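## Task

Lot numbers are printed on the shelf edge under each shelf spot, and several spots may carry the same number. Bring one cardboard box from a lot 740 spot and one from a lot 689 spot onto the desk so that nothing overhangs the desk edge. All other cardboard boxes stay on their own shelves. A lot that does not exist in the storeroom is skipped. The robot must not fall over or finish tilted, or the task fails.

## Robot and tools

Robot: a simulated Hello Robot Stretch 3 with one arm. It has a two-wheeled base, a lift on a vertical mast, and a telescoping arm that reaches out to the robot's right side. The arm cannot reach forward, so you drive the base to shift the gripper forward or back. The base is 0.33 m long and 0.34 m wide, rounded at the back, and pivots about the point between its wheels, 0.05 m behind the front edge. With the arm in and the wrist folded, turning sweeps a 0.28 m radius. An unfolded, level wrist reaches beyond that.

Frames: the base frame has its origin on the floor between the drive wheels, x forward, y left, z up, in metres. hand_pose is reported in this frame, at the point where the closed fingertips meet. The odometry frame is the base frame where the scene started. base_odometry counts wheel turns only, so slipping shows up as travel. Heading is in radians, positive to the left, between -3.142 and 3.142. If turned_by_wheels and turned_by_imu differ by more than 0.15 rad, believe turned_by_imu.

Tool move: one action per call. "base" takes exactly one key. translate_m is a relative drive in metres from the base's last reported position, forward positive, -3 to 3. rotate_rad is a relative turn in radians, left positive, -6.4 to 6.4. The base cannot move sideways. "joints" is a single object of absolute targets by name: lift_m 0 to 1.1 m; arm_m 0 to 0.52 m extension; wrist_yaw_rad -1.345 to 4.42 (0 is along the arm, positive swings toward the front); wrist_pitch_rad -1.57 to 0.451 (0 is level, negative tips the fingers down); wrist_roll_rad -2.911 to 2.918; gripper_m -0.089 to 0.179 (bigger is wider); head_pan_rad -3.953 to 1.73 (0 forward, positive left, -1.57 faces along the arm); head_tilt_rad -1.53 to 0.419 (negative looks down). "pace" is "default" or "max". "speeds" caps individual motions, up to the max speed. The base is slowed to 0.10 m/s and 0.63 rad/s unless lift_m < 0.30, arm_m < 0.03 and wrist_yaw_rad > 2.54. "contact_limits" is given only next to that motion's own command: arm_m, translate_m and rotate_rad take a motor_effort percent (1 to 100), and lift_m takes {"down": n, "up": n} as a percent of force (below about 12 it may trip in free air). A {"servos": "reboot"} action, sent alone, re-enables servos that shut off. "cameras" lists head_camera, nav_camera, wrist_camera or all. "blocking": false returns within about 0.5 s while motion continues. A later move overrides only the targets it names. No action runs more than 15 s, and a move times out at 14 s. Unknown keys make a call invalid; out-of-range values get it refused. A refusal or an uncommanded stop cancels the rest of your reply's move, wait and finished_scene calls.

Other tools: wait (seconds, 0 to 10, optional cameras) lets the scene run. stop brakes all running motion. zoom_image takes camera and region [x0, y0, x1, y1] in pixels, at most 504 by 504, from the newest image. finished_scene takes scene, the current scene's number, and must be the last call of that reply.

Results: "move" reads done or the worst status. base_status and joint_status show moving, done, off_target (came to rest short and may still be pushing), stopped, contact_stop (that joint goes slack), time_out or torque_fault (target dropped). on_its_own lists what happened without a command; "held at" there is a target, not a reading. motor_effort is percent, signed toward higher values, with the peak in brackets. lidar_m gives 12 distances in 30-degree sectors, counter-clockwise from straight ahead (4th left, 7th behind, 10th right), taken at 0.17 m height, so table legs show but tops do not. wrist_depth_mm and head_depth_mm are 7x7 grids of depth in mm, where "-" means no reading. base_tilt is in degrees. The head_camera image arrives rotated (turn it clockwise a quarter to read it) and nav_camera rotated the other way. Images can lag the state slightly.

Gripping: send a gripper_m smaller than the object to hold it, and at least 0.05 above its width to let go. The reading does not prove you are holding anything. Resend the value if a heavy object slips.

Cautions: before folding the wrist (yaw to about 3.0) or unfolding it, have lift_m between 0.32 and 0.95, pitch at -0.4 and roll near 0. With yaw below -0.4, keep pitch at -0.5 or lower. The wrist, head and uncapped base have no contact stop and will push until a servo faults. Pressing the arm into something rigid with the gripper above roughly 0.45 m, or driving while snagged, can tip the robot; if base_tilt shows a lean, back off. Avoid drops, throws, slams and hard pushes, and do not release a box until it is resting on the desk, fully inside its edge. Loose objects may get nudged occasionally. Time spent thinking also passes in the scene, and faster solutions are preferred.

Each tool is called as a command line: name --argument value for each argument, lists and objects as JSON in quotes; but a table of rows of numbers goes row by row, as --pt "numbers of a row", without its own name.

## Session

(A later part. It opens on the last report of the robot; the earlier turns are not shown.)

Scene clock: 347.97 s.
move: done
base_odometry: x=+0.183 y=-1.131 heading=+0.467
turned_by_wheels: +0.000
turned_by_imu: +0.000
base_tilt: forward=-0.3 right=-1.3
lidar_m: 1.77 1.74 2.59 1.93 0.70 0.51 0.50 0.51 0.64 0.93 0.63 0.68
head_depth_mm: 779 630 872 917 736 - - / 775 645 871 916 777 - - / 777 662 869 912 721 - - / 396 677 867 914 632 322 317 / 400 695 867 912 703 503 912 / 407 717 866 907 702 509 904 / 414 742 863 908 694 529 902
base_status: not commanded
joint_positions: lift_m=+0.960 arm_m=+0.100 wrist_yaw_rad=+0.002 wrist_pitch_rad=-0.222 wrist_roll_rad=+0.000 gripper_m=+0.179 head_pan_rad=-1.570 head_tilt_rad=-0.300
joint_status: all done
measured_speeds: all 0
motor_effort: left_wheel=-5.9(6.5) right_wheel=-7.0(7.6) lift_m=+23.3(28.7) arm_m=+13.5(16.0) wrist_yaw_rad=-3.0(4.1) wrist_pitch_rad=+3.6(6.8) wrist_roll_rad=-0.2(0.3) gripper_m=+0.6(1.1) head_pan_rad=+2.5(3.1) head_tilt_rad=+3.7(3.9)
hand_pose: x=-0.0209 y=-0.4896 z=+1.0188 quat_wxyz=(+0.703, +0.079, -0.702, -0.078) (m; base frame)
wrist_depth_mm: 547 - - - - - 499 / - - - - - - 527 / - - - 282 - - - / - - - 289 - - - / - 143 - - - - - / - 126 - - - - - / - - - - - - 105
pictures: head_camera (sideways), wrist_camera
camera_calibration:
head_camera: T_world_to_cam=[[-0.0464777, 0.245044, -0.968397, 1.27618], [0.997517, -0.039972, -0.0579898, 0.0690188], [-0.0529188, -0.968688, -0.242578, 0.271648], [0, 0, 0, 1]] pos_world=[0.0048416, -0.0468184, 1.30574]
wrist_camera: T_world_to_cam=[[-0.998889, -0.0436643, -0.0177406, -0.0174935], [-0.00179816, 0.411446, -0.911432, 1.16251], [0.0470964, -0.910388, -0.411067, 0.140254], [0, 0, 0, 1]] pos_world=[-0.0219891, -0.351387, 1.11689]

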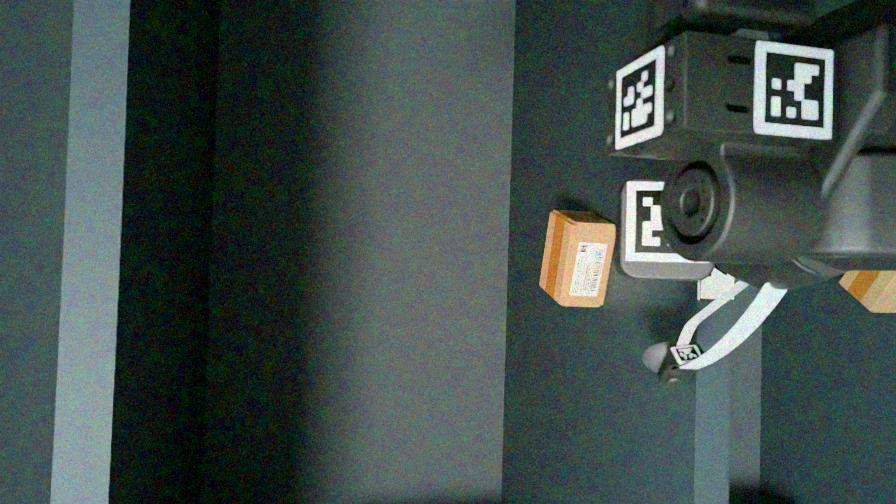

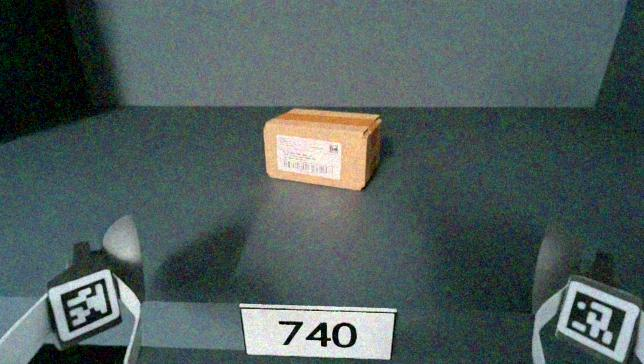

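move --base '{"translate_m": 0.013}' --joints '{"lift_m": 0.97}' --cameras '[]'

move --joints '{"arm_m": 0.2}' --cameras '["wrist_camera"]'

Scene clock: 394.33 s.
move: done
base_odometry: x=+0.195 y=-1.125 heading=+0.467
turned_by_wheels: +0.000
turned_by_imu: +0.000
base_tilt: forward=-0.3 right=-1.1
lidar_m: 1.76 1.72 2.58 1.97 0.72 0.53 0.51 0.53 0.65 0.93 0.62 0.68
head_depth_mm: 782 631 869 920 786 - - / 777 645 871 917 835 - - / 776 661 868 914 723 - - / 396 677 870 915 635 334 782 / 400 697 869 911 708 505 911 / 406 719 862 910 701 510 906 / 415 741 863 907 695 530 908
base_status: done
joint_positions: lift_m=+0.970 arm_m=+0.100 wrist_yaw_rad=+0.002 wrist_pitch_rad=-0.222 wrist_roll_rad=+0.000 gripper_m=+0.179 head_pan_rad=-1.570 head_tilt_rad=-0.300
joint_status: all done
measured_speeds: all 0
motor_effort: left_wheel=+5.3(8.8) right_wheel=+6.0(8.6) lift_m=+30.3(33.0) arm_m=+11.2(12.6) wrist_yaw_rad=-2.4(3.9) wrist_pitch_rad=+3.5(3.6) wrist_roll_rad=-0.1(0.3) gripper_m=+0.5(1.1) head_pan_rad=+3.0(3.0) head_tilt_rad=+4.0(4.6)
hand_pose: x=-0.0209 y=-0.4897 z=+1.0289 quat_wxyz=(+0.703, +0.079, -0.702, -0.078) (m; base frame)
wrist_depth_mm: 540 - - - - - 502 / - - - - - - 546 / - - - 290 - - - / - - - 294 - - - / - 142 - - - - - / - 126 - - - - - / - - - - - - 105
pictures: none
No camera images: "cameras" was empty.

Scene clock: 396.30 s.
move: done
base_odometry: x=+0.195 y=-1.125 heading=+0.467
turned_by_wheels: +0.000
turned_by_imu: +0.000
base_tilt: forward=-0.3 right=-1.1
lidar_m: 1.76 1.73 2.58 1.97 0.72 0.53 0.51 0.52 0.65 0.93 0.62 0.68
head_depth_mm: 780 630 873 917 791 508 931 / 779 645 867 915 311 292 925 / 778 660 868 908 308 316 917 / 397 677 868 914 408 318 917 / 400 696 867 914 709 536 910 / 407 718 864 910 699 533 905 / 415 741 862 906 695 531 905
base_status: not commanded
joint_positions: lift_m=+0.970 arm_m=+0.200 wrist_yaw_rad=+0.002 wrist_pitch_rad=-0.222 wrist_roll_rad=+0.000 gripper_m=+0.179 head_pan_rad=-1.570 head_tilt_rad=-0.300
joint_status: all done
measured_speeds: all 0
motor_effort: left_wheel=+5.6(5.7) right_wheel=+5.6(6.3) lift_m=+29.4(31.0) arm_m=+13.4(15.4) wrist_yaw_rad=-3.4(4.0) wrist_pitch_rad=+3.5(3.6) wrist_roll_rad=+0.0(0.3) gripper_m=+0.5(1.0) head_pan_rad=+2.1(3.2) head_tilt_rad=+4.4(5.2)
hand_pose: x=-0.0209 y=-0.5897 z=+1.0289 quat_wxyz=(+0.703, +0.079, -0.702, -0.078) (m; base frame)
wrist_depth_mm: 447 - - - - - - / 485 - - - - - - / - - - - - - - / - - - 206 204 - - / - 142 - 200 186 - - / - 126 - - - - - / - - - - - - 105
pictures: wrist_camera
camera_calibration:
wrist_camera: T_world_to_cam=[[-0.998889, -0.0436748, -0.0177173, -0.0217135], [-0.00179836, 0.410955, -0.911654, 1.21279], [0.0470973, -0.910609, -0.410577, 0.0526739], [0, 0, 0, 1]] pos_world=[-0.0219891, -0.451386, 1.12689]

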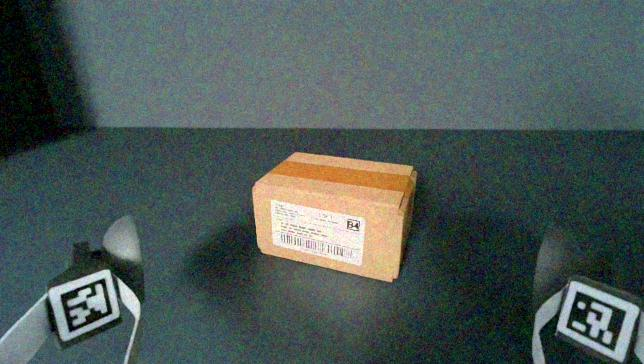

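move --joints '{"arm_m": 0.265}' --contact_limits '{"arm_m": 35}' --cameras '["wrist_camera"]'

move --joints '{"gripper_m": 0.05}' --cameras '["wrist_camera"]'

Scene clock: 408.67 s.
move: done
base_odometry: x=+0.195 y=-1.125 heading=+0.467
turned_by_wheels: +0.000
turned_by_imu: +0.000
base_tilt: forward=-0.3 right=-1.3
lidar_m: 1.75 1.72 2.58 1.97 0.72 0.53 0.51 0.53 0.65 0.93 0.62 0.68
head_depth_mm: 779 630 874 914 314 1043 928 / 777 645 872 908 356 522 924 / 777 662 869 901 364 507 917 / 396 680 865 908 379 501 917 / 400 699 866 908 629 537 911 / 407 719 863 909 700 534 908 / 414 742 863 909 697 529 903
base_status: not commanded
joint_positions: lift_m=+0.970 arm_m=+0.265 wrist_yaw_rad=+0.002 wrist_pitch_rad=-0.222 wrist_roll_rad=+0.000 gripper_m=+0.179 head_pan_rad=-1.570 head_tilt_rad=-0.300
joint_status: all done
measured_speeds: all 0
motor_effort: left_wheel=+5.9(5.9) right_wheel=+6.2(6.5) lift_m=+27.9(29.1) arm_m=+13.0(15.2) wrist_yaw_rad=-2.8(3.7) wrist_pitch_rad=+3.5(3.6) wrist_roll_rad=-0.1(0.3) gripper_m=+0.4(1.1) head_pan_rad=+2.0(2.6) head_tilt_rad=+5.4(6.0)
contact_limits: arm_m 35 (drawing in: default 32, maximum 55; extending or still: default 41, maximum 69)
hand_pose: x=-0.0209 y=-0.6547 z=+1.0289 quat_wxyz=(+0.703, +0.079, -0.702, -0.078) (m; base frame)
wrist_depth_mm: - - - - - - - / - - - - - - - / - - - - - - - / - - - - - - - / - 142 148 154 154 - - / - 126 148 134 125 - - / - - - 142 129 - 105
pictures: wrist_camera
camera_calibration:
wrist_camera: T_world_to_cam=[[-0.998889, -0.0436748, -0.0177173, -0.0245524], [-0.00179836, 0.410955, -0.911654, 1.2395], [0.0470973, -0.910609, -0.410577, -0.00651569], [0, 0, 0, 1]] pos_world=[-0.0219891, -0.516386, 1.12689]

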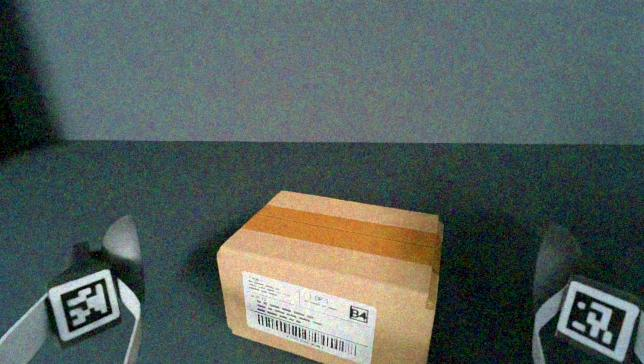

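Scene clock: 410.47 s.
move: done
base_odometry: x=+0.195 y=-1.125 heading=+0.467
turned_by_wheels: +0.000
turned_by_imu: +0.000
base_tilt: forward=-0.3 right=-1.0
lidar_m: 1.75 1.72 2.57 1.98 0.72 0.53 0.51 0.53 0.65 0.93 0.62 0.68
head_depth_mm: 780 629 876 918 314 1047 928 / 778 645 868 909 356 523 925 / 776 661 868 902 364 505 919 / 396 677 868 905 380 503 913 / 400 697 868 912 666 537 914 / 407 718 867 907 700 533 908 / 414 739 865 909 692 530 905
base_status: not commanded
joint_positions: lift_m=+0.970 arm_m=+0.265 wrist_yaw_rad=+0.001 wrist_pitch_rad=-0.221 wrist_roll_rad=+0.000 gripper_m=+0.051 head_pan_rad=-1.570 head_tilt_rad=-0.300
joint_status: all done
measured_speeds: all 0
motor_effort: left_wheel=+5.4(5.8) right_wheel=+5.1(6.3) lift_m=+26.8(28.3) arm_m=+9.2(13.5) wrist_yaw_rad=+0.0(4.4) wrist_pitch_rad=+3.5(3.6) wrist_roll_rad=-0.3(0.3) gripper_m=-17.2(87.8) head_pan_rad=+1.9(2.6) head_tilt_rad=+5.4(6.6)
contact_limits: arm_m 35 (drawing in: default 32, maximum 55; extending or still: default 41, maximum 69)
hand_pose: x=-0.0212 y=-0.6547 z=+1.0289 quat_wxyz=(+0.703, +0.079, -0.702, -0.078) (m; base frame)
wrist_depth_mm: - - - - - - - / - - - - - - - / - - - - - - - / - - - - - - - / - - 149 153 153 - - / - - 141 134 126 122 - / - - 154 142 130 - -
pictures: wrist_camera
camera_calibration:
wrist_camera: T_world_to_cam=[[-0.998945, -0.0423373, -0.0177767, -0.0239945], [-0.00118912, 0.410862, -0.911697, 1.23952], [0.0459026, -0.910714, -0.410479, -0.00669733], [0, 0, 0, 1]] pos_world=[-0.0221878, -0.516387, 1.12689]

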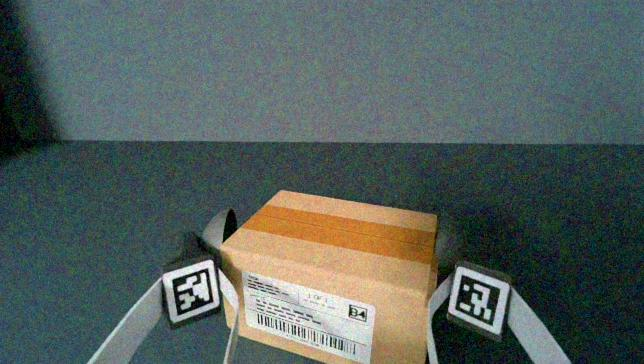

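move --joints '{"lift_m": 1.03, "gripper_m": 0.03}' --cameras '["head_camera", "wrist_camera"]'

Scene clock: 421.47 s.
move: done
base_odometry: x=+0.195 y=-1.125 heading=+0.467
turned_by_wheels: +0.000
turned_by_imu: +0.000
base_tilt: forward=-0.2 right=-1.2
lidar_m: 1.75 1.73 2.57 1.97 0.72 0.53 0.51 0.53 0.65 0.93 0.62 0.68
head_depth_mm: 777 627 873 365 687 555 929 / 778 644 870 353 608 549 925 / 779 660 866 351 366 546 923 / 396 677 870 458 432 541 915 / 400 697 869 912 665 537 912 / 406 716 865 912 701 534 910 / 414 740 862 906 697 529 902
base_status: not commanded
joint_positions: lift_m=+1.030 arm_m=+0.265 wrist_yaw_rad=+0.001 wrist_pitch_rad=-0.225 wrist_roll_rad=+0.000 gripper_m=+0.034 head_pan_rad=-1.570 head_tilt_rad=-0.300
joint_status: all done
measured_speeds: all 0
motor_effort: left_wheel=+5.6(5.7) right_wheel=+5.1(6.1) lift_m=+29.4(33.2) arm_m=+0.1(3.3) wrist_yaw_rad=-1.6(2.4) wrist_pitch_rad=+4.1(4.2) wrist_roll_rad=+0.0(0.3) gripper_m=-9.7(88.8) head_pan_rad=+1.7(2.5) head_tilt_rad=+5.8(6.1)
contact_limits: arm_m 35 (drawing in: default 32, maximum 55; extending or still: default 41, maximum 69)
hand_pose: x=-0.0212 y=-0.6544 z=+1.0881 quat_wxyz=(+0.703, +0.080, -0.702, -0.079) (m; base frame)
wrist_depth_mm: - - - - - - - / - - - - - - - / - - - - - - - / - - - - - - - / - - 149 154 154 - - / - - 140 134 128 - - / - - 153 141 131 118 -
pictures: head_camera (sideways), wrist_camera
camera_calibration:
head_camera: T_world_to_cam=[[-0.0464944, 0.244645, -0.968497, 1.27629], [0.997516, -0.0399918, -0.0579896, 0.0690176], [-0.0529188, -0.968788, -0.242178, 0.27112], [0, 0, 0, 1]] pos_world=[0.00484155, -0.0468199, 1.30574]
wrist_camera: T_world_to_cam=[[-0.998945, -0.0422743, -0.0179243, -0.0227298], [-0.00118913, 0.414048, -0.910254, 1.29393], [0.0459018, -0.909273, -0.413661, 0.022235], [0, 0, 0, 1]] pos_world=[-0.0221878, -0.516491, 1.18659]

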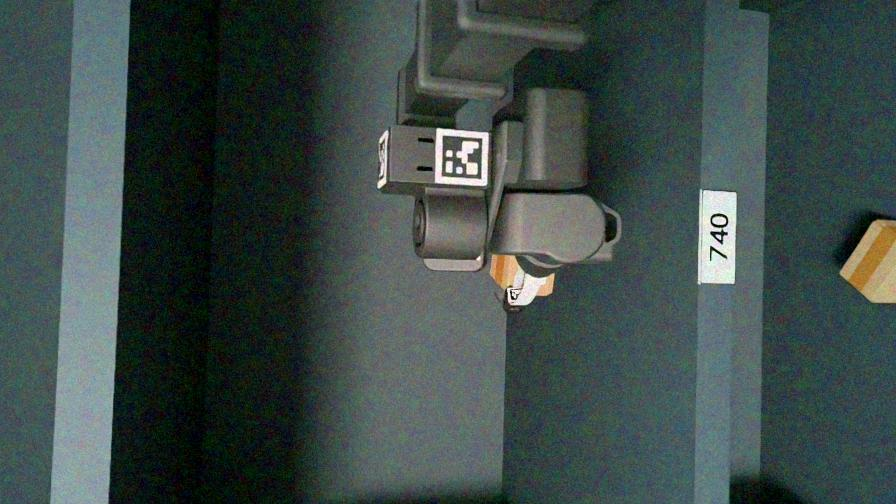

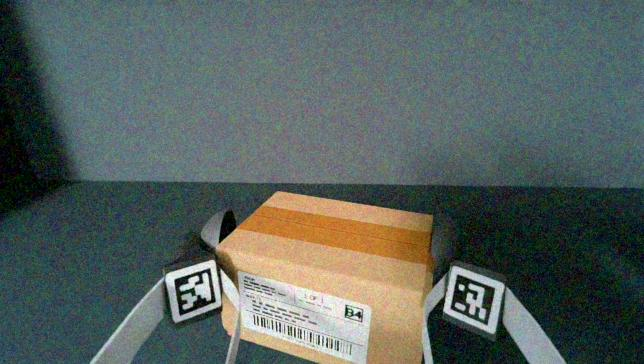

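move --joints '{"arm_m": 0.0}' --cameras '["head_camera", "nav_camera"]'

move --base '{"rotate_rad": 1.23}' --joints '{"head_pan_rad": -0.8, "head_tilt_rad": -0.4}' --cameras '["all"]'

Scene clock: 538.17 s.
move: done
base_odometry: x=+0.195 y=-1.125 heading=+0.467
turned_by_wheels: +0.000
turned_by_imu: +0.000
base_tilt: forward=-0.3 right=-1.3
lidar_m: 1.76 1.72 2.57 1.98 0.72 0.53 0.51 0.53 0.65 0.93 0.62 0.68
head_depth_mm: 781 627 872 918 843 - - / 781 642 872 916 730 - - / 776 659 870 919 823 - - / 396 673 870 915 768 - - / 398 694 868 912 708 377 909 / 406 717 865 909 701 534 910 / 414 738 864 910 695 531 905
base_status: not commanded
joint_positions: lift_m=+1.030 arm_m=+0.001 wrist_yaw_rad=+0.001 wrist_pitch_rad=-0.225 wrist_roll_rad=+0.000 gripper_m=+0.034 head_pan_rad=-1.570 head_tilt_rad=-0.300
joint_status: all done
measured_speeds: all 0
motor_effort: left_wheel=+5.3(5.7) right_wheel=+4.7(6.1) lift_m=+27.4(27.6) arm_m=-13.1(15.5) wrist_yaw_rad=-1.7(2.9) wrist_pitch_rad=+4.1(4.3) wrist_roll_rad=+0.2(0.3) gripper_m=-9.4(10.4) head_pan_rad=+2.4(2.6) head_tilt_rad=+4.7(5.8)
hand_pose: x=-0.0212 y=-0.3900 z=+1.0881 quat_wxyz=(+0.703, +0.080, -0.702, -0.079) (m; base frame)
wrist_depth_mm: - 629 - - - - 587 / - 666 - - - - 634 / - - - - - - - / - - - - - - - / - - 150 154 154 - - / - - 140 134 128 - - / - - 152 142 131 118 -
pictures: head_camera (sideways), nav_camera (sideways)
camera_calibration:
head_camera: T_world_to_cam=[[-0.0464944, 0.244645, -0.968497, 1.27629], [0.997516, -0.0399918, -0.0579896, 0.0690176], [-0.0529188, -0.968788, -0.242178, 0.27112], [0, 0, 0, 1]] pos_world=[0.00484155, -0.0468199, 1.30574]
nav_camera: T_world_to_cam=[[0.0172733, -0.270067, 0.962687, -1.2101], [-0.999791, -0.0151581, 0.0136867, 0.0384882], [0.0108962, -0.962722, -0.270272, 0.304982], [0, 0, 0, 1]] pos_world=[0.0560595, -0.0326114, 1.24685]

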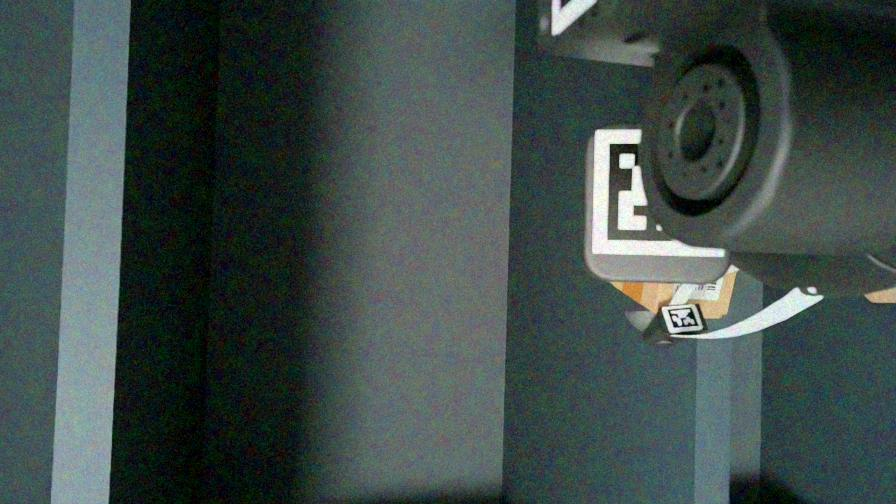

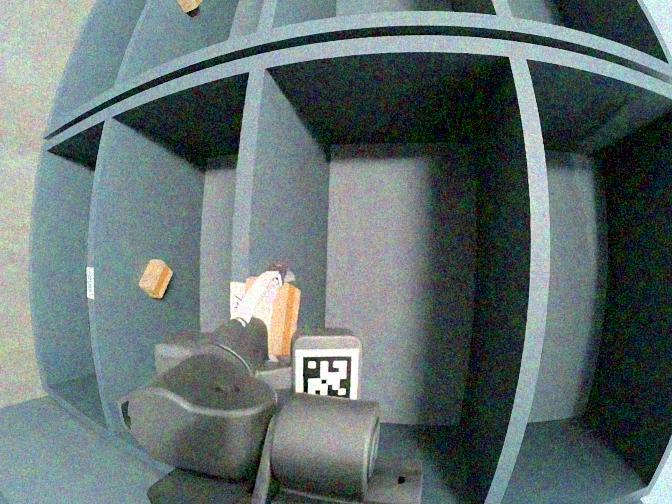

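Scene clock: 541.23 s.
move: done
base_odometry: x=+0.195 y=-1.125 heading=+1.697
turned_by_wheels: +1.230
turned_by_imu: +1.210
base_tilt: forward=-0.2 right=-1.2
lidar_m: 2.67 1.21 0.62 0.51 0.51 0.56 0.77 0.93 0.62 1.41 1.76 1.72
head_depth_mm: 1435 1505 1599 1684 1805 1796 1424 / 1493 1579 1666 1778 1896 1799 1424 / 1562 1657 1737 1862 1991 1764 1404 / 1640 1752 1859 1979 2097 1775 1402 / 1721 1829 1950 2083 2231 1760 1398 / 1792 1907 2064 1956 2121 1764 1389 / 1883 2025 2186 1781 2245 1739 1397
base_status: done
joint_positions: lift_m=+1.030 arm_m=+0.001 wrist_yaw_rad=+0.001 wrist_pitch_rad=-0.225 wrist_roll_rad=+0.000 gripper_m=+0.034 head_pan_rad=-0.799 head_tilt_rad=-0.400
joint_status: all done
measured_speeds: all 0
motor_effort: left_wheel=-8.6(12.9) right_wheel=+9.1(12.9) lift_m=+30.3(30.5) arm_m=-12.7(14.0) wrist_yaw_rad=-2.2(2.7) wrist_pitch_rad=+4.1(4.3) wrist_roll_rad=-0.2(0.3) gripper_m=-10.1(10.4) head_pan_rad=-3.2(5.5) head_tilt_rad=-3.8(7.1)
hand_pose: x=-0.0212 y=-0.3900 z=+1.0881 quat_wxyz=(+0.703, +0.080, -0.702, -0.079) (m; base frame)
wrist_depth_mm: - - - - - - - / - - - - - - - / - - - - - - - / - - - - - - - / - - 152 154 154 - - / - 124 140 134 128 438 - / - - 161 141 131 119 -
pictures: head_camera (sideways), nav_camera (sideways), wrist_camera
camera_calibration:
head_camera: T_world_to_cam=[[-0.270513, 0.211478, -0.939201, 1.23944], [0.739007, 0.670858, -0.0617964, 0.0755328], [0.617002, -0.710793, -0.33776, 0.391416], [0, 0, 0, 1]] pos_world=[0.0379625, -0.0345717, 1.30096]
nav_camera: T_world_to_cam=[[0.266734, -0.249549, 0.930902, -1.1701], [-0.705511, -0.708594, 0.0121979, 0.0385812], [0.656588, -0.660015, -0.365066, 0.424337], [0, 0, 0, 1]] pos_world=[0.060711, 0.0154098, 1.24369]
wrist_camera: T_world_to_cam=[[-0.998945, -0.0422743, -0.0179243, -0.0115525], [-0.00118913, 0.414048, -0.910254, 1.18445], [0.0459018, -0.909273, -0.413661, 0.262647], [0, 0, 0, 1]] pos_world=[-0.0221878, -0.252091, 1.18659]

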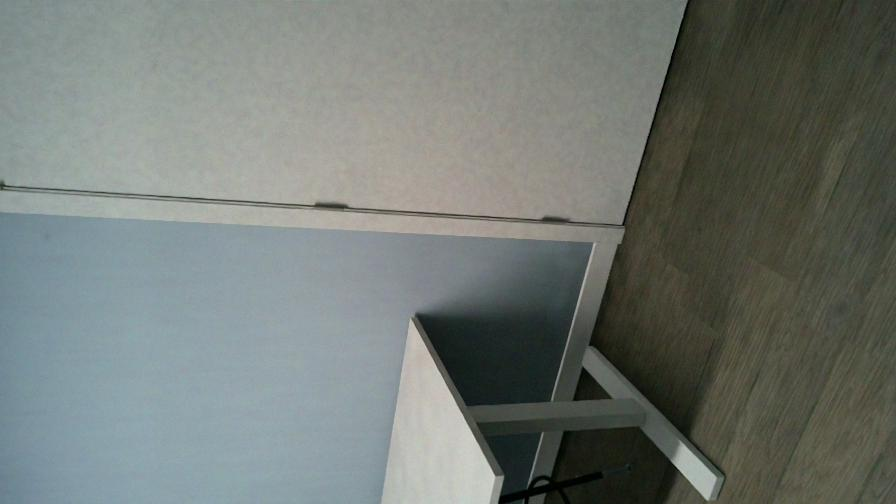

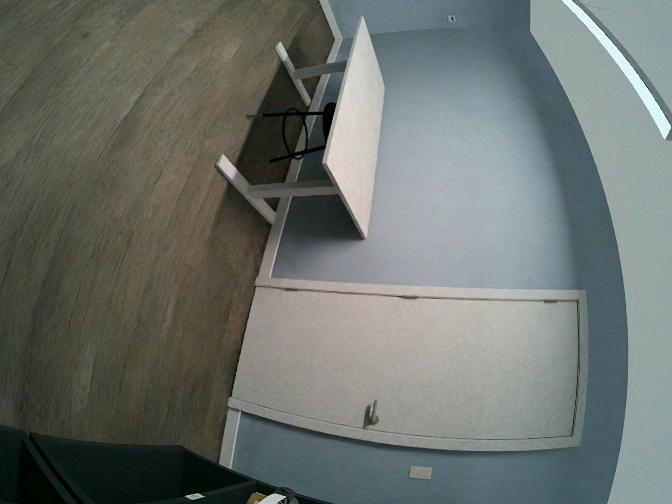

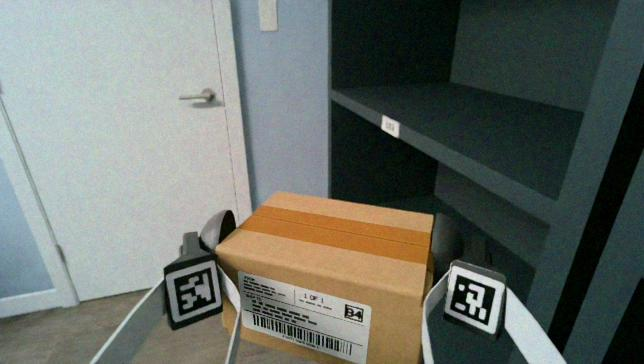

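move --base '{"translate_m": 1.3}' --joints '{"lift_m": 0.9}' --pace "max" --cameras '["nav_camera"]'

Scene clock: 562.97 s.
move: done
base_odometry: x=+0.032 y=+0.165 heading=+1.696
turned_by_wheels: +0.000
turned_by_imu: +0.000
base_tilt: forward=-0.3 right=-1.2
lidar_m: 2.33 2.58 1.16 0.95 0.95 1.05 1.66 1.69 1.62 0.90 0.92 0.76
head_depth_mm: 1082 1145 1210 1276 1117 814 685 / 1123 1183 1254 1340 1105 809 704 / 1175 1242 1318 1397 1093 804 1189 / 1222 1302 1377 1470 1086 799 1324 / 1275 1359 1449 1534 1076 824 1362 / 1337 1431 1535 1576 1069 853 1389 / 1406 1502 1617 1630 1057 1562 1387
base_status: done
joint_positions: lift_m=+0.900 arm_m=+0.001 wrist_yaw_rad=+0.001 wrist_pitch_rad=-0.225 wrist_roll_rad=+0.000 gripper_m=+0.034 head_pan_rad=-0.800 head_tilt_rad=-0.400
joint_status: all done
measured_speeds: all 0
motor_effort: left_wheel=+0.1(9.0) right_wheel=+9.8(14.0) lift_m=+30.0(31.7) arm_m=+2.7(9.9) wrist_yaw_rad=-2.5(3.0) wrist_pitch_rad=+4.2(4.4) wrist_roll_rad=+0.0(0.3) gripper_m=-10.0(10.5) head_pan_rad=-2.4(3.7) head_tilt_rad=+0.3(4.5)
hand_pose: x=-0.0212 y=-0.3899 z=+0.9580 quat_wxyz=(+0.703, +0.080, -0.702, -0.079) (m; base frame)
wrist_depth_mm: - - - - - - - / - - - - - - - / - - - - - - - / - - - - - - - / - - 149 154 154 - - / - - 140 134 128 - - / - 96 158 141 132 - -
pictures: nav_camera (sideways)
camera_calibration:
nav_camera: T_world_to_cam=[[0.26672, -0.250164, 0.930741, -1.16989], [-0.70632, -0.707788, 0.0121695, 0.038647], [0.655723, -0.660647, -0.365477, 0.424914], [0, 0, 0, 1]] pos_world=[0.0607039, 0.0154082, 1.24369]

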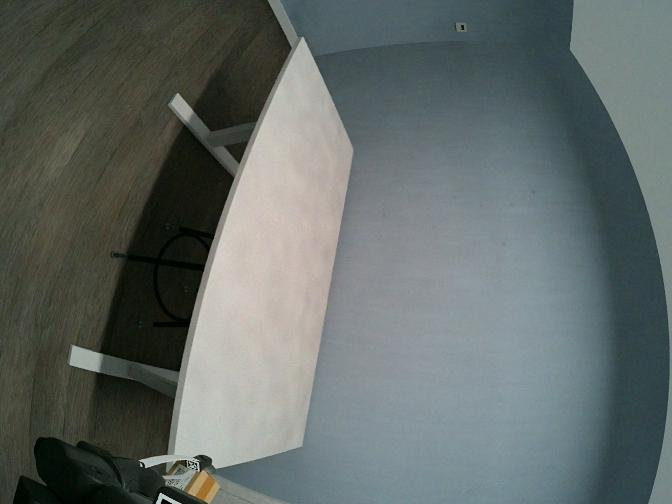

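move --base '{"rotate_rad": 0.35}' --joints '{"head_pan_rad": -1.57, "head_tilt_rad": -0.5}' --pace "max" --cameras '["all"]'

Scene clock: 573.53 s.
move: done
base_odometry: x=+0.032 y=+0.165 heading=+2.046
turned_by_wheels: +0.350
turned_by_imu: +0.344
base_tilt: forward=-0.3 right=-1.2
lidar_m: 2.58 1.35 0.99 0.95 0.99 1.34 1.69 1.88 1.39 0.90 0.76 1.41
head_depth_mm: 1109 1201 1303 1413 1577 1630 - / 1104 1197 1299 1434 1513 781 - / 1108 1190 1296 1370 940 451 1315 / 1106 1197 1291 1328 933 438 - / 1102 1196 1294 1326 930 715 1271 / 1095 1190 1297 1308 919 761 1287 / 1099 1184 1287 1283 915 756 1223
base_status: done
joint_positions: lift_m=+0.900 arm_m=+0.001 wrist_yaw_rad=+0.001 wrist_pitch_rad=-0.225 wrist_roll_rad=+0.000 gripper_m=+0.034 head_pan_rad=-1.578 head_tilt_rad=-0.500
joint_status: all done
measured_speeds: translate_m=+0.000 rotate_rad=+0.000 lift_m=+0.000 arm_m=+0.000 wrist_yaw_rad=+0.000 wrist_pitch_rad=+0.000 wrist_roll_rad=+0.000 head_pan_rad=+0.024 head_tilt_rad=+0.000
motor_effort: left_wheel=-8.6(12.7) right_wheel=+8.7(12.4) lift_m=+29.9(30.6) arm_m=+6.4(6.7) wrist_yaw_rad=-1.4(2.9) wrist_pitch_rad=+4.3(4.4) wrist_roll_rad=-0.1(0.3) gripper_m=-9.7(10.3) head_pan_rad=+3.9(5.3) head_tilt_rad=-4.5(7.0)
hand_pose: x=-0.0212 y=-0.3899 z=+0.9580 quat_wxyz=(+0.703, +0.080, -0.702, -0.079) (m; base frame)
wrist_depth_mm: - - - - - - - / - - - - - - - / - - - - - - - / - - - - - - - / - - 149 155 154 - - / - - 140 134 128 - - / - 105 159 141 132 125 -
pictures: head_camera (sideways), nav_camera (sideways), wrist_camera
camera_calibration:
head_camera: T_world_to_cam=[[-0.0430809, 0.43238, -0.900662, 1.18773], [0.997245, -0.0358706, -0.0649211, 0.0780532], [-0.0603778, -0.900978, -0.429644, 0.515098], [0, 0, 0, 1]] pos_world=[0.00443066, -0.0466575, 1.29612]
nav_camera: T_world_to_cam=[[0.0136621, -0.455807, 0.889974, -1.11515], [-0.9999, -0.00944963, 0.0105099, 0.0425641], [0.00361943, -0.890028, -0.455891, 0.546519], [0, 0, 0, 1]] pos_world=[0.055817, -0.0214727, 1.24116]
wrist_camera: T_world_to_cam=[[-0.998945, -0.0422672, -0.0179434, -0.0138626], [-0.0011894, 0.414455, -0.910069, 1.06594], [0.0459028, -0.909088, -0.414068, 0.209305], [0, 0, 0, 1]] pos_world=[-0.0221878, -0.252091, 1.05649]

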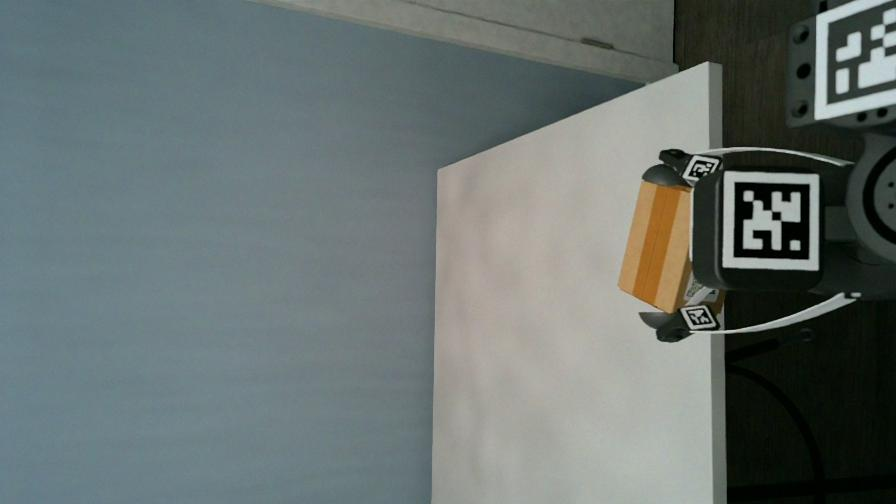

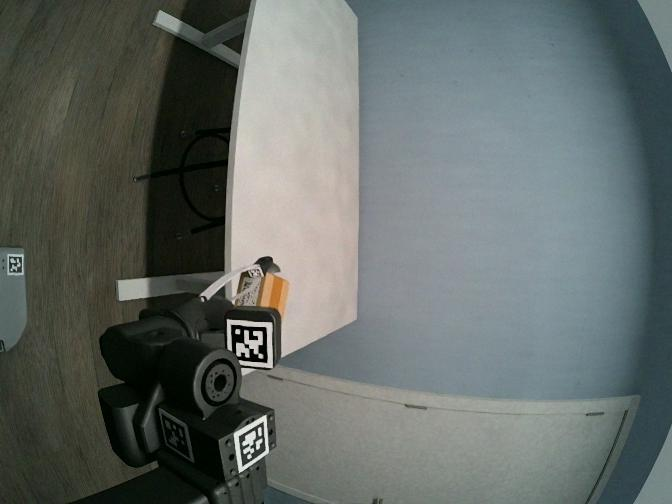

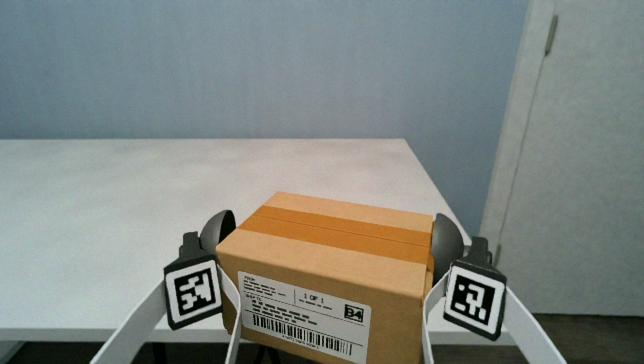

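move --joints '{"arm_m": 0.31, "lift_m": 0.8}' --pace "max" --cameras '[]'

move --joints '{"lift_m": 0.71}' --cameras '["head_camera", "wrist_camera"]'

Scene clock: 592.87 s.
move: done
base_odometry: x=+0.032 y=+0.165 heading=+2.046
turned_by_wheels: +0.000
turned_by_imu: +0.000
base_tilt: forward=-0.3 right=-1.1
lidar_m: 2.58 1.35 0.98 0.95 0.98 1.34 1.69 1.88 1.38 0.90 0.76 1.41
head_depth_mm: 1101 1197 1305 1420 1563 1632 296 / 1103 1194 1300 1427 504 368 1222 / 1104 1188 1298 1343 483 722 1319 / 1101 1192 1304 1330 568 722 1273 / 1098 1196 1292 1314 889 763 1300 / 1102 1191 1294 1299 918 759 1291 / 1098 1181 1290 1284 910 756 1222
base_status: not commanded
joint_positions: lift_m=+0.800 arm_m=+0.310 wrist_yaw_rad=+0.001 wrist_pitch_rad=-0.227 wrist_roll_rad=+0.000 gripper_m=+0.034 head_pan_rad=-1.570 head_tilt_rad=-0.501
joint_status: all done
measured_speeds: all 0
motor_effort: left_wheel=-8.0(9.0) right_wheel=+8.3(9.4) lift_m=+30.6(32.7) arm_m=+11.8(15.8) wrist_yaw_rad=-1.5(3.1) wrist_pitch_rad=+4.4(4.5) wrist_roll_rad=+0.1(0.3) gripper_m=-9.6(10.4) head_pan_rad=+2.7(3.9) head_tilt_rad=-3.4(5.4)
hand_pose: x=-0.0212 y=-0.6993 z=+0.8577 quat_wxyz=(+0.703, +0.081, -0.702, -0.080) (m; base frame)
wrist_depth_mm: - - - - - - - / - - - - - - - / - - - - - - - / - - - - - - - / - - 149 155 153 - - / - - 140 134 128 122 - / - - 152 141 131 118 -
pictures: none
No camera images: "cameras" was empty.

Scene clock: 594.53 s.
move: done
base_odometry: x=+0.032 y=+0.165 heading=+2.046
turned_by_wheels: +0.000
turned_by_imu: +0.000
base_tilt: forward=-0.4 right=-1.2
lidar_m: 2.58 1.36 0.99 0.95 0.98 1.34 1.69 1.88 1.39 0.90 0.76 1.41
head_depth_mm: 1107 1191 1296 1427 1565 1629 1322 / 1108 1194 1303 1426 1507 727 375 / 1108 1192 1298 1354 939 517 1308 / 1101 1194 1296 1334 933 544 1264 / 1100 1193 1296 1311 925 764 1295 / 1106 1186 1298 1308 922 758 1292 / 1101 1187 1296 1287 908 756 1227
base_status: not commanded
joint_positions: lift_m=+0.710 arm_m=+0.310 wrist_yaw_rad=+0.001 wrist_pitch_rad=-0.227 wrist_roll_rad=+0.000 gripper_m=+0.034 head_pan_rad=-1.570 head_tilt_rad=-0.501
joint_status: all done
measured_speeds: all 0
motor_effort: left_wheel=-8.4(8.6) right_wheel=+8.1(9.3) lift_m=+24.7(28.2) arm_m=+3.6(12.1) wrist_yaw_rad=-1.6(3.0) wrist_pitch_rad=+4.4(4.5) wrist_roll_rad=+0.0(0.3) gripper_m=-10.2(10.3) head_pan_rad=+2.9(3.5) head_tilt_rad=-2.6(4.0)
hand_pose: x=-0.0212 y=-0.6993 z=+0.7677 quat_wxyz=(+0.703, +0.081, -0.702, -0.080) (m; base frame)
wrist_depth_mm: - - - - - - - / - - - - - - - / - - - - - - - / - - - - - - - / - - 149 154 154 - - / - - 140 134 128 - - / - - 152 141 131 118 -
pictures: head_camera (sideways), wrist_camera
camera_calibration:
head_camera: T_world_to_cam=[[-0.0466761, 0.432918, -0.900224, 1.18721], [0.997513, -0.0274494, -0.0649209, 0.0780352], [-0.052816, -0.901015, -0.43056, 0.516279], [0, 0, 0, 1]] pos_world=[0.00484129, -0.0466498, 1.29611]
wrist_camera: T_world_to_cam=[[-0.998945, -0.0422459, -0.0179945, -0.0302949], [-0.00118957, 0.415555, -0.909567, 1.02135], [0.0459032, -0.908586, -0.415167, -0.149447], [0, 0, 0, 1]] pos_world=[-0.0221878, -0.561492, 0.866394]

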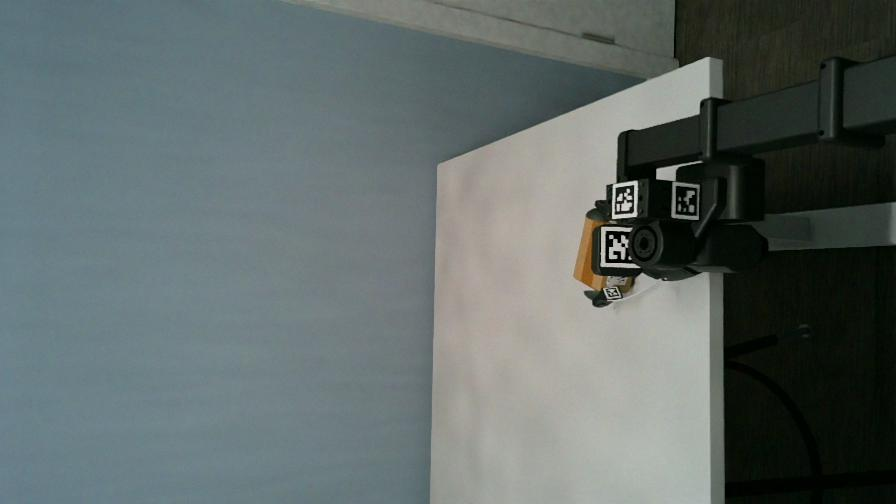

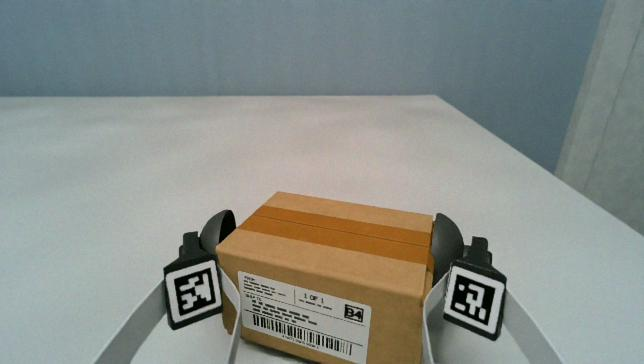

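move --joints '{"lift_m": 0.66}' --speeds '{"lift_m": 0.04}' --contact_limits '{"lift_m": {"down": 14}}' --cameras '["wrist_camera"]'

Scene clock: 603.00 s.
move: done
base_odometry: x=+0.032 y=+0.165 heading=+2.046
turned_by_wheels: +0.000
turned_by_imu: +0.000
base_tilt: forward=-0.3 right=-1.4
lidar_m: 2.59 1.35 0.99 0.95 0.98 1.34 1.69 1.88 1.39 0.90 0.76 1.41
head_depth_mm: 1107 1199 1306 1417 1565 1632 1329 / 1109 1191 1302 1431 1508 754 442 / 1109 1187 1304 1355 943 545 1223 / 1106 1195 1296 1335 931 562 1244 / 1100 1193 1296 1318 928 762 1303 / 1104 1188 1299 1308 921 759 1290 / 1094 1186 1299 1285 909 756 1221
base_status: not commanded
joint_positions: lift_m=+0.660 arm_m=+0.310 wrist_yaw_rad=+0.001 wrist_pitch_rad=-0.085 wrist_roll_rad=+0.000 gripper_m=+0.034 head_pan_rad=-1.570 head_tilt_rad=-0.501
joint_status: all done
measured_speeds: all 0
on_its_own: wrist_pitch_rad is at rest, and its effort (-21.6) is outside its rest range (-8 to +12)
motor_effort: left_wheel=-7.4(8.5) right_wheel=+6.9(9.0) lift_m=+12.4(25.0) arm_m=-2.9(13.9) wrist_yaw_rad=-2.1(3.0) wrist_pitch_rad=-21.6(22.0) wrist_roll_rad=-0.1(0.3) gripper_m=-9.7(10.4) head_pan_rad=+1.9(3.0) head_tilt_rad=-0.6(1.9)
contact_limits: lift_m down 14 (down: maximum 72; up: maximum 65)
hand_pose: x=-0.0212 y=-0.7082 z=+0.7530 quat_wxyz=(+0.707, +0.031, -0.706, -0.030) (m; base frame)
wrist_depth_mm: - - - - - - - / - - - - - - - / - - - - - - - / - - - - - - - / - - 147 148 148 - - / - - 142 132 124 - - / - - 150 139 128 108 -
pictures: wrist_camera
camera_calibration:
wrist_camera: T_world_to_cam=[[-0.998936, -0.0444464, -0.0122797, -0.0367561], [-0.000788406, 0.282729, -0.9592, 0.955056], [0.0461048, -0.95817, -0.282463, -0.298791], [0, 0, 0, 1]] pos_world=[-0.0221883, -0.557948, 0.831241]

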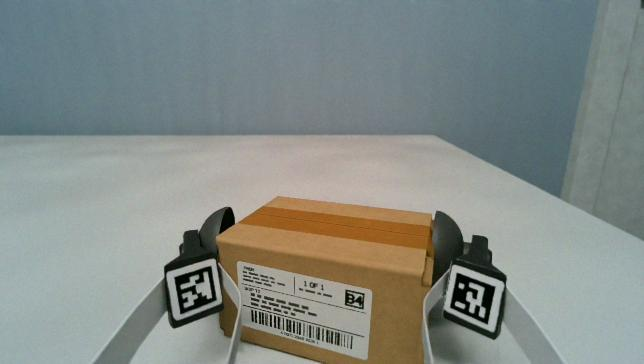

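move --joints '{"lift_m": 0.69}' --cameras '["wrist_camera"]'

Scene clock: 610.70 s.
move: done
base_odometry: x=+0.032 y=+0.165 heading=+2.046
turned_by_wheels: +0.000
turned_by_imu: +0.000
base_tilt: forward=-0.3 right=-1.1
lidar_m: 2.58 1.35 0.99 0.95 0.98 1.34 1.68 1.88 1.39 0.90 0.76 1.40
head_depth_mm: 1107 1197 1300 1419 1562 1627 1313 / 1105 1188 1295 1435 1510 733 400 / 1103 1191 1296 1349 941 528 1274 / 1107 1186 1301 1333 930 551 1279 / 1099 1183 1290 1318 924 759 1298 / 1098 1189 1291 1297 917 760 1292 / 1101 1184 1290 1280 912 752 1219
base_status: not commanded
joint_positions: lift_m=+0.690 arm_m=+0.310 wrist_yaw_rad=+0.001 wrist_pitch_rad=-0.191 wrist_roll_rad=+0.006 gripper_m=+0.034 head_pan_rad=-1.570 head_tilt_rad=-0.501
joint_status: all done
measured_speeds: all 0
motor_effort: left_wheel=-7.5(7.8) right_wheel=+7.2(7.8) lift_m=+29.8(31.0) arm_m=-13.2(18.2) wrist_yaw_rad=-1.5(3.0) wrist_pitch_rad=-2.2(21.5) wrist_roll_rad=-1.8(2.2) gripper_m=-9.8(10.3) head_pan_rad=+1.6(2.1) head_tilt_rad=+1.9(1.9)
hand_pose: x=-0.0212 y=-0.7021 z=+0.7565 quat_wxyz=(+0.702, +0.068, -0.706, -0.067) (m; base frame)
wrist_depth_mm: - - - - - - - / - - - - - - - / - - - - - - - / - - - - - - - / - - 149 148 147 - - / - - 144 134 126 - - / - - 153 142 133 107 -
pictures: wrist_camera
camera_calibration:
wrist_camera: T_world_to_cam=[[-0.998882, -0.0417503, -0.0221536, -0.0270493], [0.00450498, 0.382485, -0.923951, 1.00013], [0.0470487, -0.923018, -0.381869, -0.19197], [0, 0, 0, 1]] pos_world=[-0.0224927, -0.560854, 0.85016]

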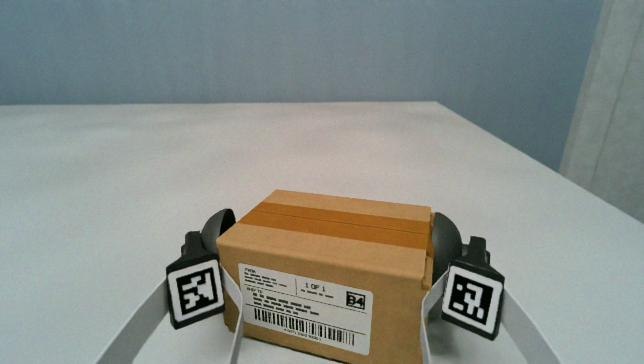

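move --joints '{"lift_m": 0.696, "gripper_m": 0.179}' --cameras '["wrist_camera"]'

move --joints '{"arm_m": 0.0}' --pace "max" --cameras '["wrist_camera", "head_camera"]'

Scene clock: 619.20 s.
move: done
base_odometry: x=+0.032 y=+0.165 heading=+2.046
turned_by_wheels: +0.000
turned_by_imu: +0.000
base_tilt: forward=-0.3 right=-1.1
lidar_m: 2.58 1.35 0.99 0.95 0.98 1.34 1.69 1.87 1.39 0.90 0.76 1.41
head_depth_mm: 1110 1197 1293 1424 1566 1633 1332 / 1107 1194 1300 1436 1521 732 395 / 1105 1194 1296 1347 942 521 1277 / 1102 1191 1299 1327 931 548 1270 / 1101 1191 1292 1316 927 763 1294 / 1098 1192 1298 1305 916 759 1294 / 1098 1184 1297 1283 911 755 1222
base_status: not commanded
joint_positions: lift_m=+0.696 arm_m=+0.310 wrist_yaw_rad=+0.001 wrist_pitch_rad=-0.214 wrist_roll_rad=+0.006 gripper_m=+0.179 head_pan_rad=-1.570 head_tilt_rad=-0.501
joint_status: all done
measured_speeds: all 0
motor_effort: left_wheel=-6.5(7.6) right_wheel=+6.6(7.4) lift_m=+30.0(32.3) arm_m=-4.1(8.6) wrist_yaw_rad=-1.3(3.4) wrist_pitch_rad=+2.1(2.3) wrist_roll_rad=-1.9(2.2) gripper_m=+0.4(83.0) head_pan_rad=+0.9(1.7) head_tilt_rad=+4.0(4.6)
hand_pose: x=-0.0211 y=-0.7003 z=+0.7568 quat_wxyz=(+0.701, +0.076, -0.705, -0.075) (m; base frame)
wrist_depth_mm: - - - - - - - / - - - - - - - / - - - - - - - / - - - 178 - - - / - 142 146 158 150 - - / - 126 152 138 127 - - / - - - 146 135 - 105
pictures: wrist_camera
camera_calibration:
wrist_camera: T_world_to_cam=[[-0.998869, -0.0415776, -0.023056, -0.0261217], [0.0043015, 0.403931, -0.914779, 1.00775], [0.0473473, -0.913844, -0.403296, -0.16757], [0, 0, 0, 1]] pos_world=[-0.022493, -0.561279, 0.853684]

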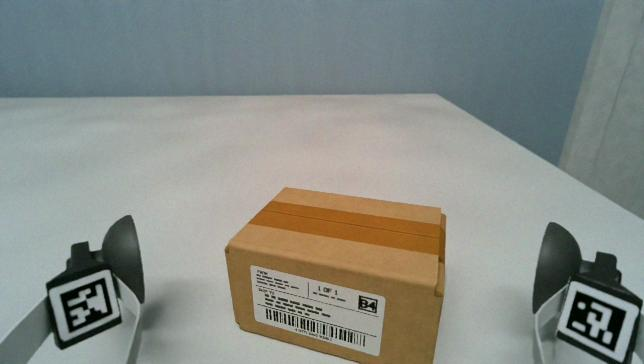

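Scene clock: 621.23 s.
move: done
base_odometry: x=+0.032 y=+0.165 heading=+2.046
turned_by_wheels: +0.000
turned_by_imu: +0.000
base_tilt: forward=-0.2 right=-1.0
lidar_m: 2.58 1.35 0.99 0.95 0.98 1.34 1.69 1.87 1.38 0.90 0.76 1.41
head_depth_mm: 1110 1197 1306 1418 1567 1619 1325 / 1105 1195 1305 1422 1515 780 1321 / 1097 1191 1296 1354 937 773 1318 / 1106 1193 1299 1326 933 770 1275 / 1101 1192 1298 1320 927 766 1303 / 1097 1185 1293 1298 919 760 1264 / 1102 1193 1289 1290 915 756 1228
base_status: not commanded
joint_positions: lift_m=+0.696 arm_m=+0.001 wrist_yaw_rad=+0.001 wrist_pitch_rad=-0.216 wrist_roll_rad=+0.005 gripper_m=+0.179 head_pan_rad=-1.570 head_tilt_rad=-0.500
joint_status: all done
measured_speeds: all 0
motor_effort: left_wheel=-6.8(7.5) right_wheel=+6.1(7.2) lift_m=+29.4(30.6) arm_m=-12.1(15.2) wrist_yaw_rad=-1.7(3.0) wrist_pitch_rad=+2.4(2.4) wrist_roll_rad=-1.8(2.1) gripper_m=+0.6(1.2) head_pan_rad=+0.4(1.6) head_tilt_rad=+3.7(4.9)
hand_pose: x=-0.0211 y=-0.3907 z=+0.7564 quat_wxyz=(+0.701, +0.077, -0.704, -0.076) (m; base frame)
wrist_depth_mm: - - - - - - - / - - - - - - - / - - - 427 - - - / - - - - - - - / - 145 - - - - - / 123 - - - - - - / 986 - - - - - 105
pictures: head_camera (sideways), wrist_camera
camera_calibration:
head_camera: T_world_to_cam=[[-0.046716, 0.432032, -0.900647, 1.18772], [0.997511, -0.027497, -0.0649304, 0.0780453], [-0.0528171, -0.901439, -0.429672, 0.515105], [0, 0, 0, 1]] pos_world=[0.00484116, -0.0466537, 1.29612]
wrist_camera: T_world_to_cam=[[-0.998875, -0.0415676, -0.0228086, -0.0134684], [0.00399698, 0.405517, -0.914079, 0.882476], [0.0472453, -0.913142, -0.404894, 0.116672], [0, 0, 0, 1]] pos_world=[-0.0224927, -0.251881, 0.853585]

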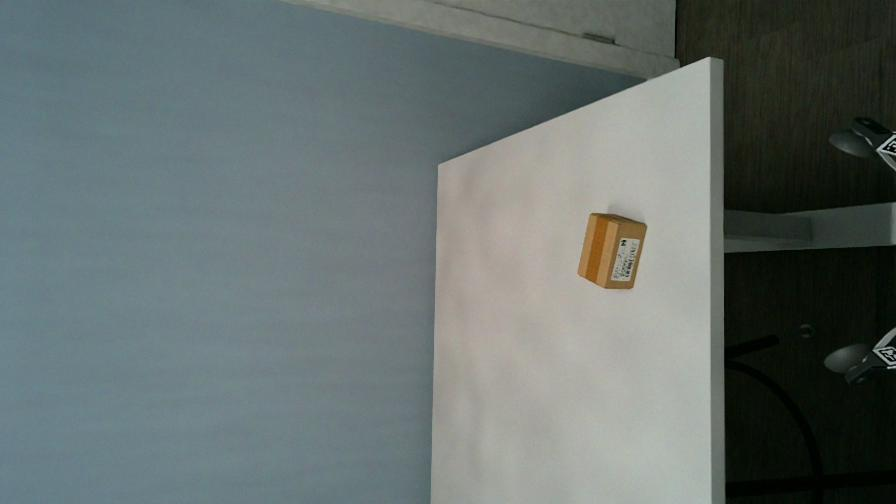

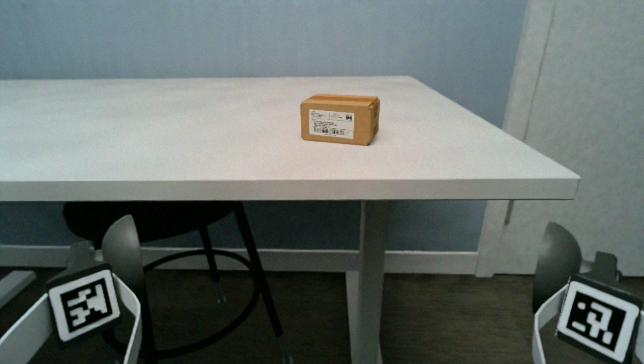

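move --joints '{"head_pan_rad": 1.3, "head_tilt_rad": -0.2, "wrist_yaw_rad": 3.0, "wrist_pitch_rad": -0.4, "wrist_roll_rad": 0.0, "gripper_m": 0.03}' --pace "max" --cameras '["head_camera", "nav_camera"]'

Scene clock: 632.20 s.
move: done
base_odometry: x=+0.032 y=+0.165 heading=+2.046
turned_by_wheels: +0.000
turned_by_imu: +0.000
base_tilt: forward=-0.4 right=-1.3
lidar_m: 2.58 1.35 0.99 0.95 0.98 1.34 1.69 1.88 1.38 0.90 0.76 1.41
head_depth_mm: 966 999 1036 1065 1113 1147 1191 / 931 958 995 1029 1064 1102 1144 / 903 930 958 997 1028 1058 1097 / 875 900 927 953 990 1021 1057 / 846 871 896 924 955 984 1017 / 832 847 870 895 921 954 981 / - 819 841 870 891 919 949
base_status: not commanded
joint_positions: lift_m=+0.696 arm_m=+0.001 wrist_yaw_rad=+2.997 wrist_pitch_rad=-0.412 wrist_roll_rad=+0.005 gripper_m=+0.030 head_pan_rad=+1.308 head_tilt_rad=-0.198
joint_status: all done
measured_speeds: translate_m=+0.000 rotate_rad=+0.000 lift_m=+0.000 arm_m=+0.000 wrist_yaw_rad=+0.000 wrist_pitch_rad=+0.000 wrist_roll_rad=+0.000 head_pan_rad=-0.024 head_tilt_rad=+0.000
motor_effort: left_wheel=-6.7(7.5) right_wheel=+6.7(7.2) lift_m=+28.1(28.6) arm_m=+6.0(6.0) wrist_yaw_rad=+3.6(6.3) wrist_pitch_rad=+1.8(3.7) wrist_roll_rad=-1.9(3.0) gripper_m=+0.4(82.9) head_pan_rad=-3.3(6.2) head_tilt_rad=-2.6(8.7)
hand_pose: x=+0.0112 y=+0.0772 z=+0.7100 quat_wxyz=(+0.195, +0.702, +0.094, +0.678) (m; base frame)
wrist_depth_mm: - 137 - - - - - / - 147 - - - - - / - 161 - - - - - / - 186 - - - - - / - - 205 - - - - / - - 130 146 130 980 976 / 891 904 259 879 818 865 863
pictures: head_camera (sideways), nav_camera (sideways)
camera_calibration:
head_camera: T_world_to_cam=[[0.00708843, -0.151812, -0.988384, 1.30203], [-0.951208, 0.303878, -0.0534964, 0.0750971], [0.30847, 0.940538, -0.142251, 0.138782], [0, 0, 0, 1]] pos_world=[0.0193935, 0.0443147, 1.31067]
nav_camera: T_world_to_cam=[[0.0278045, 0.169228, 0.985185, -1.23955], [0.968873, -0.247097, 0.0151004, 0.0246235], [0.245992, 0.954099, -0.170831, 0.174035], [0, 0, 0, 1]] pos_world=[-0.0322031, 0.049804, 1.25054]

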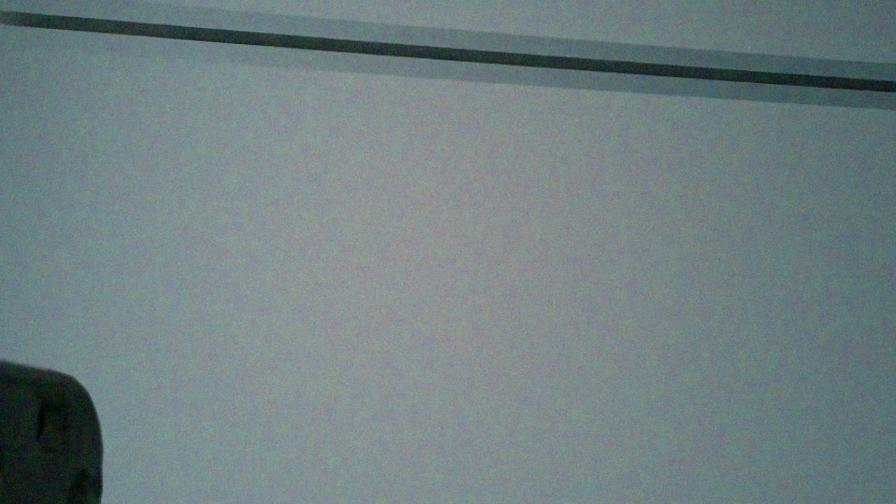

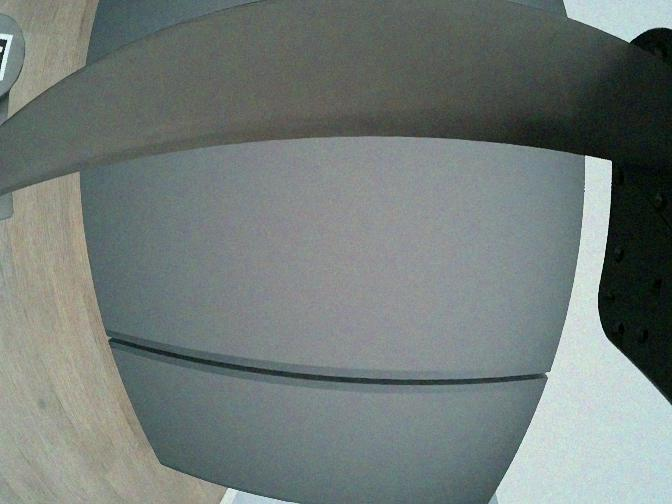

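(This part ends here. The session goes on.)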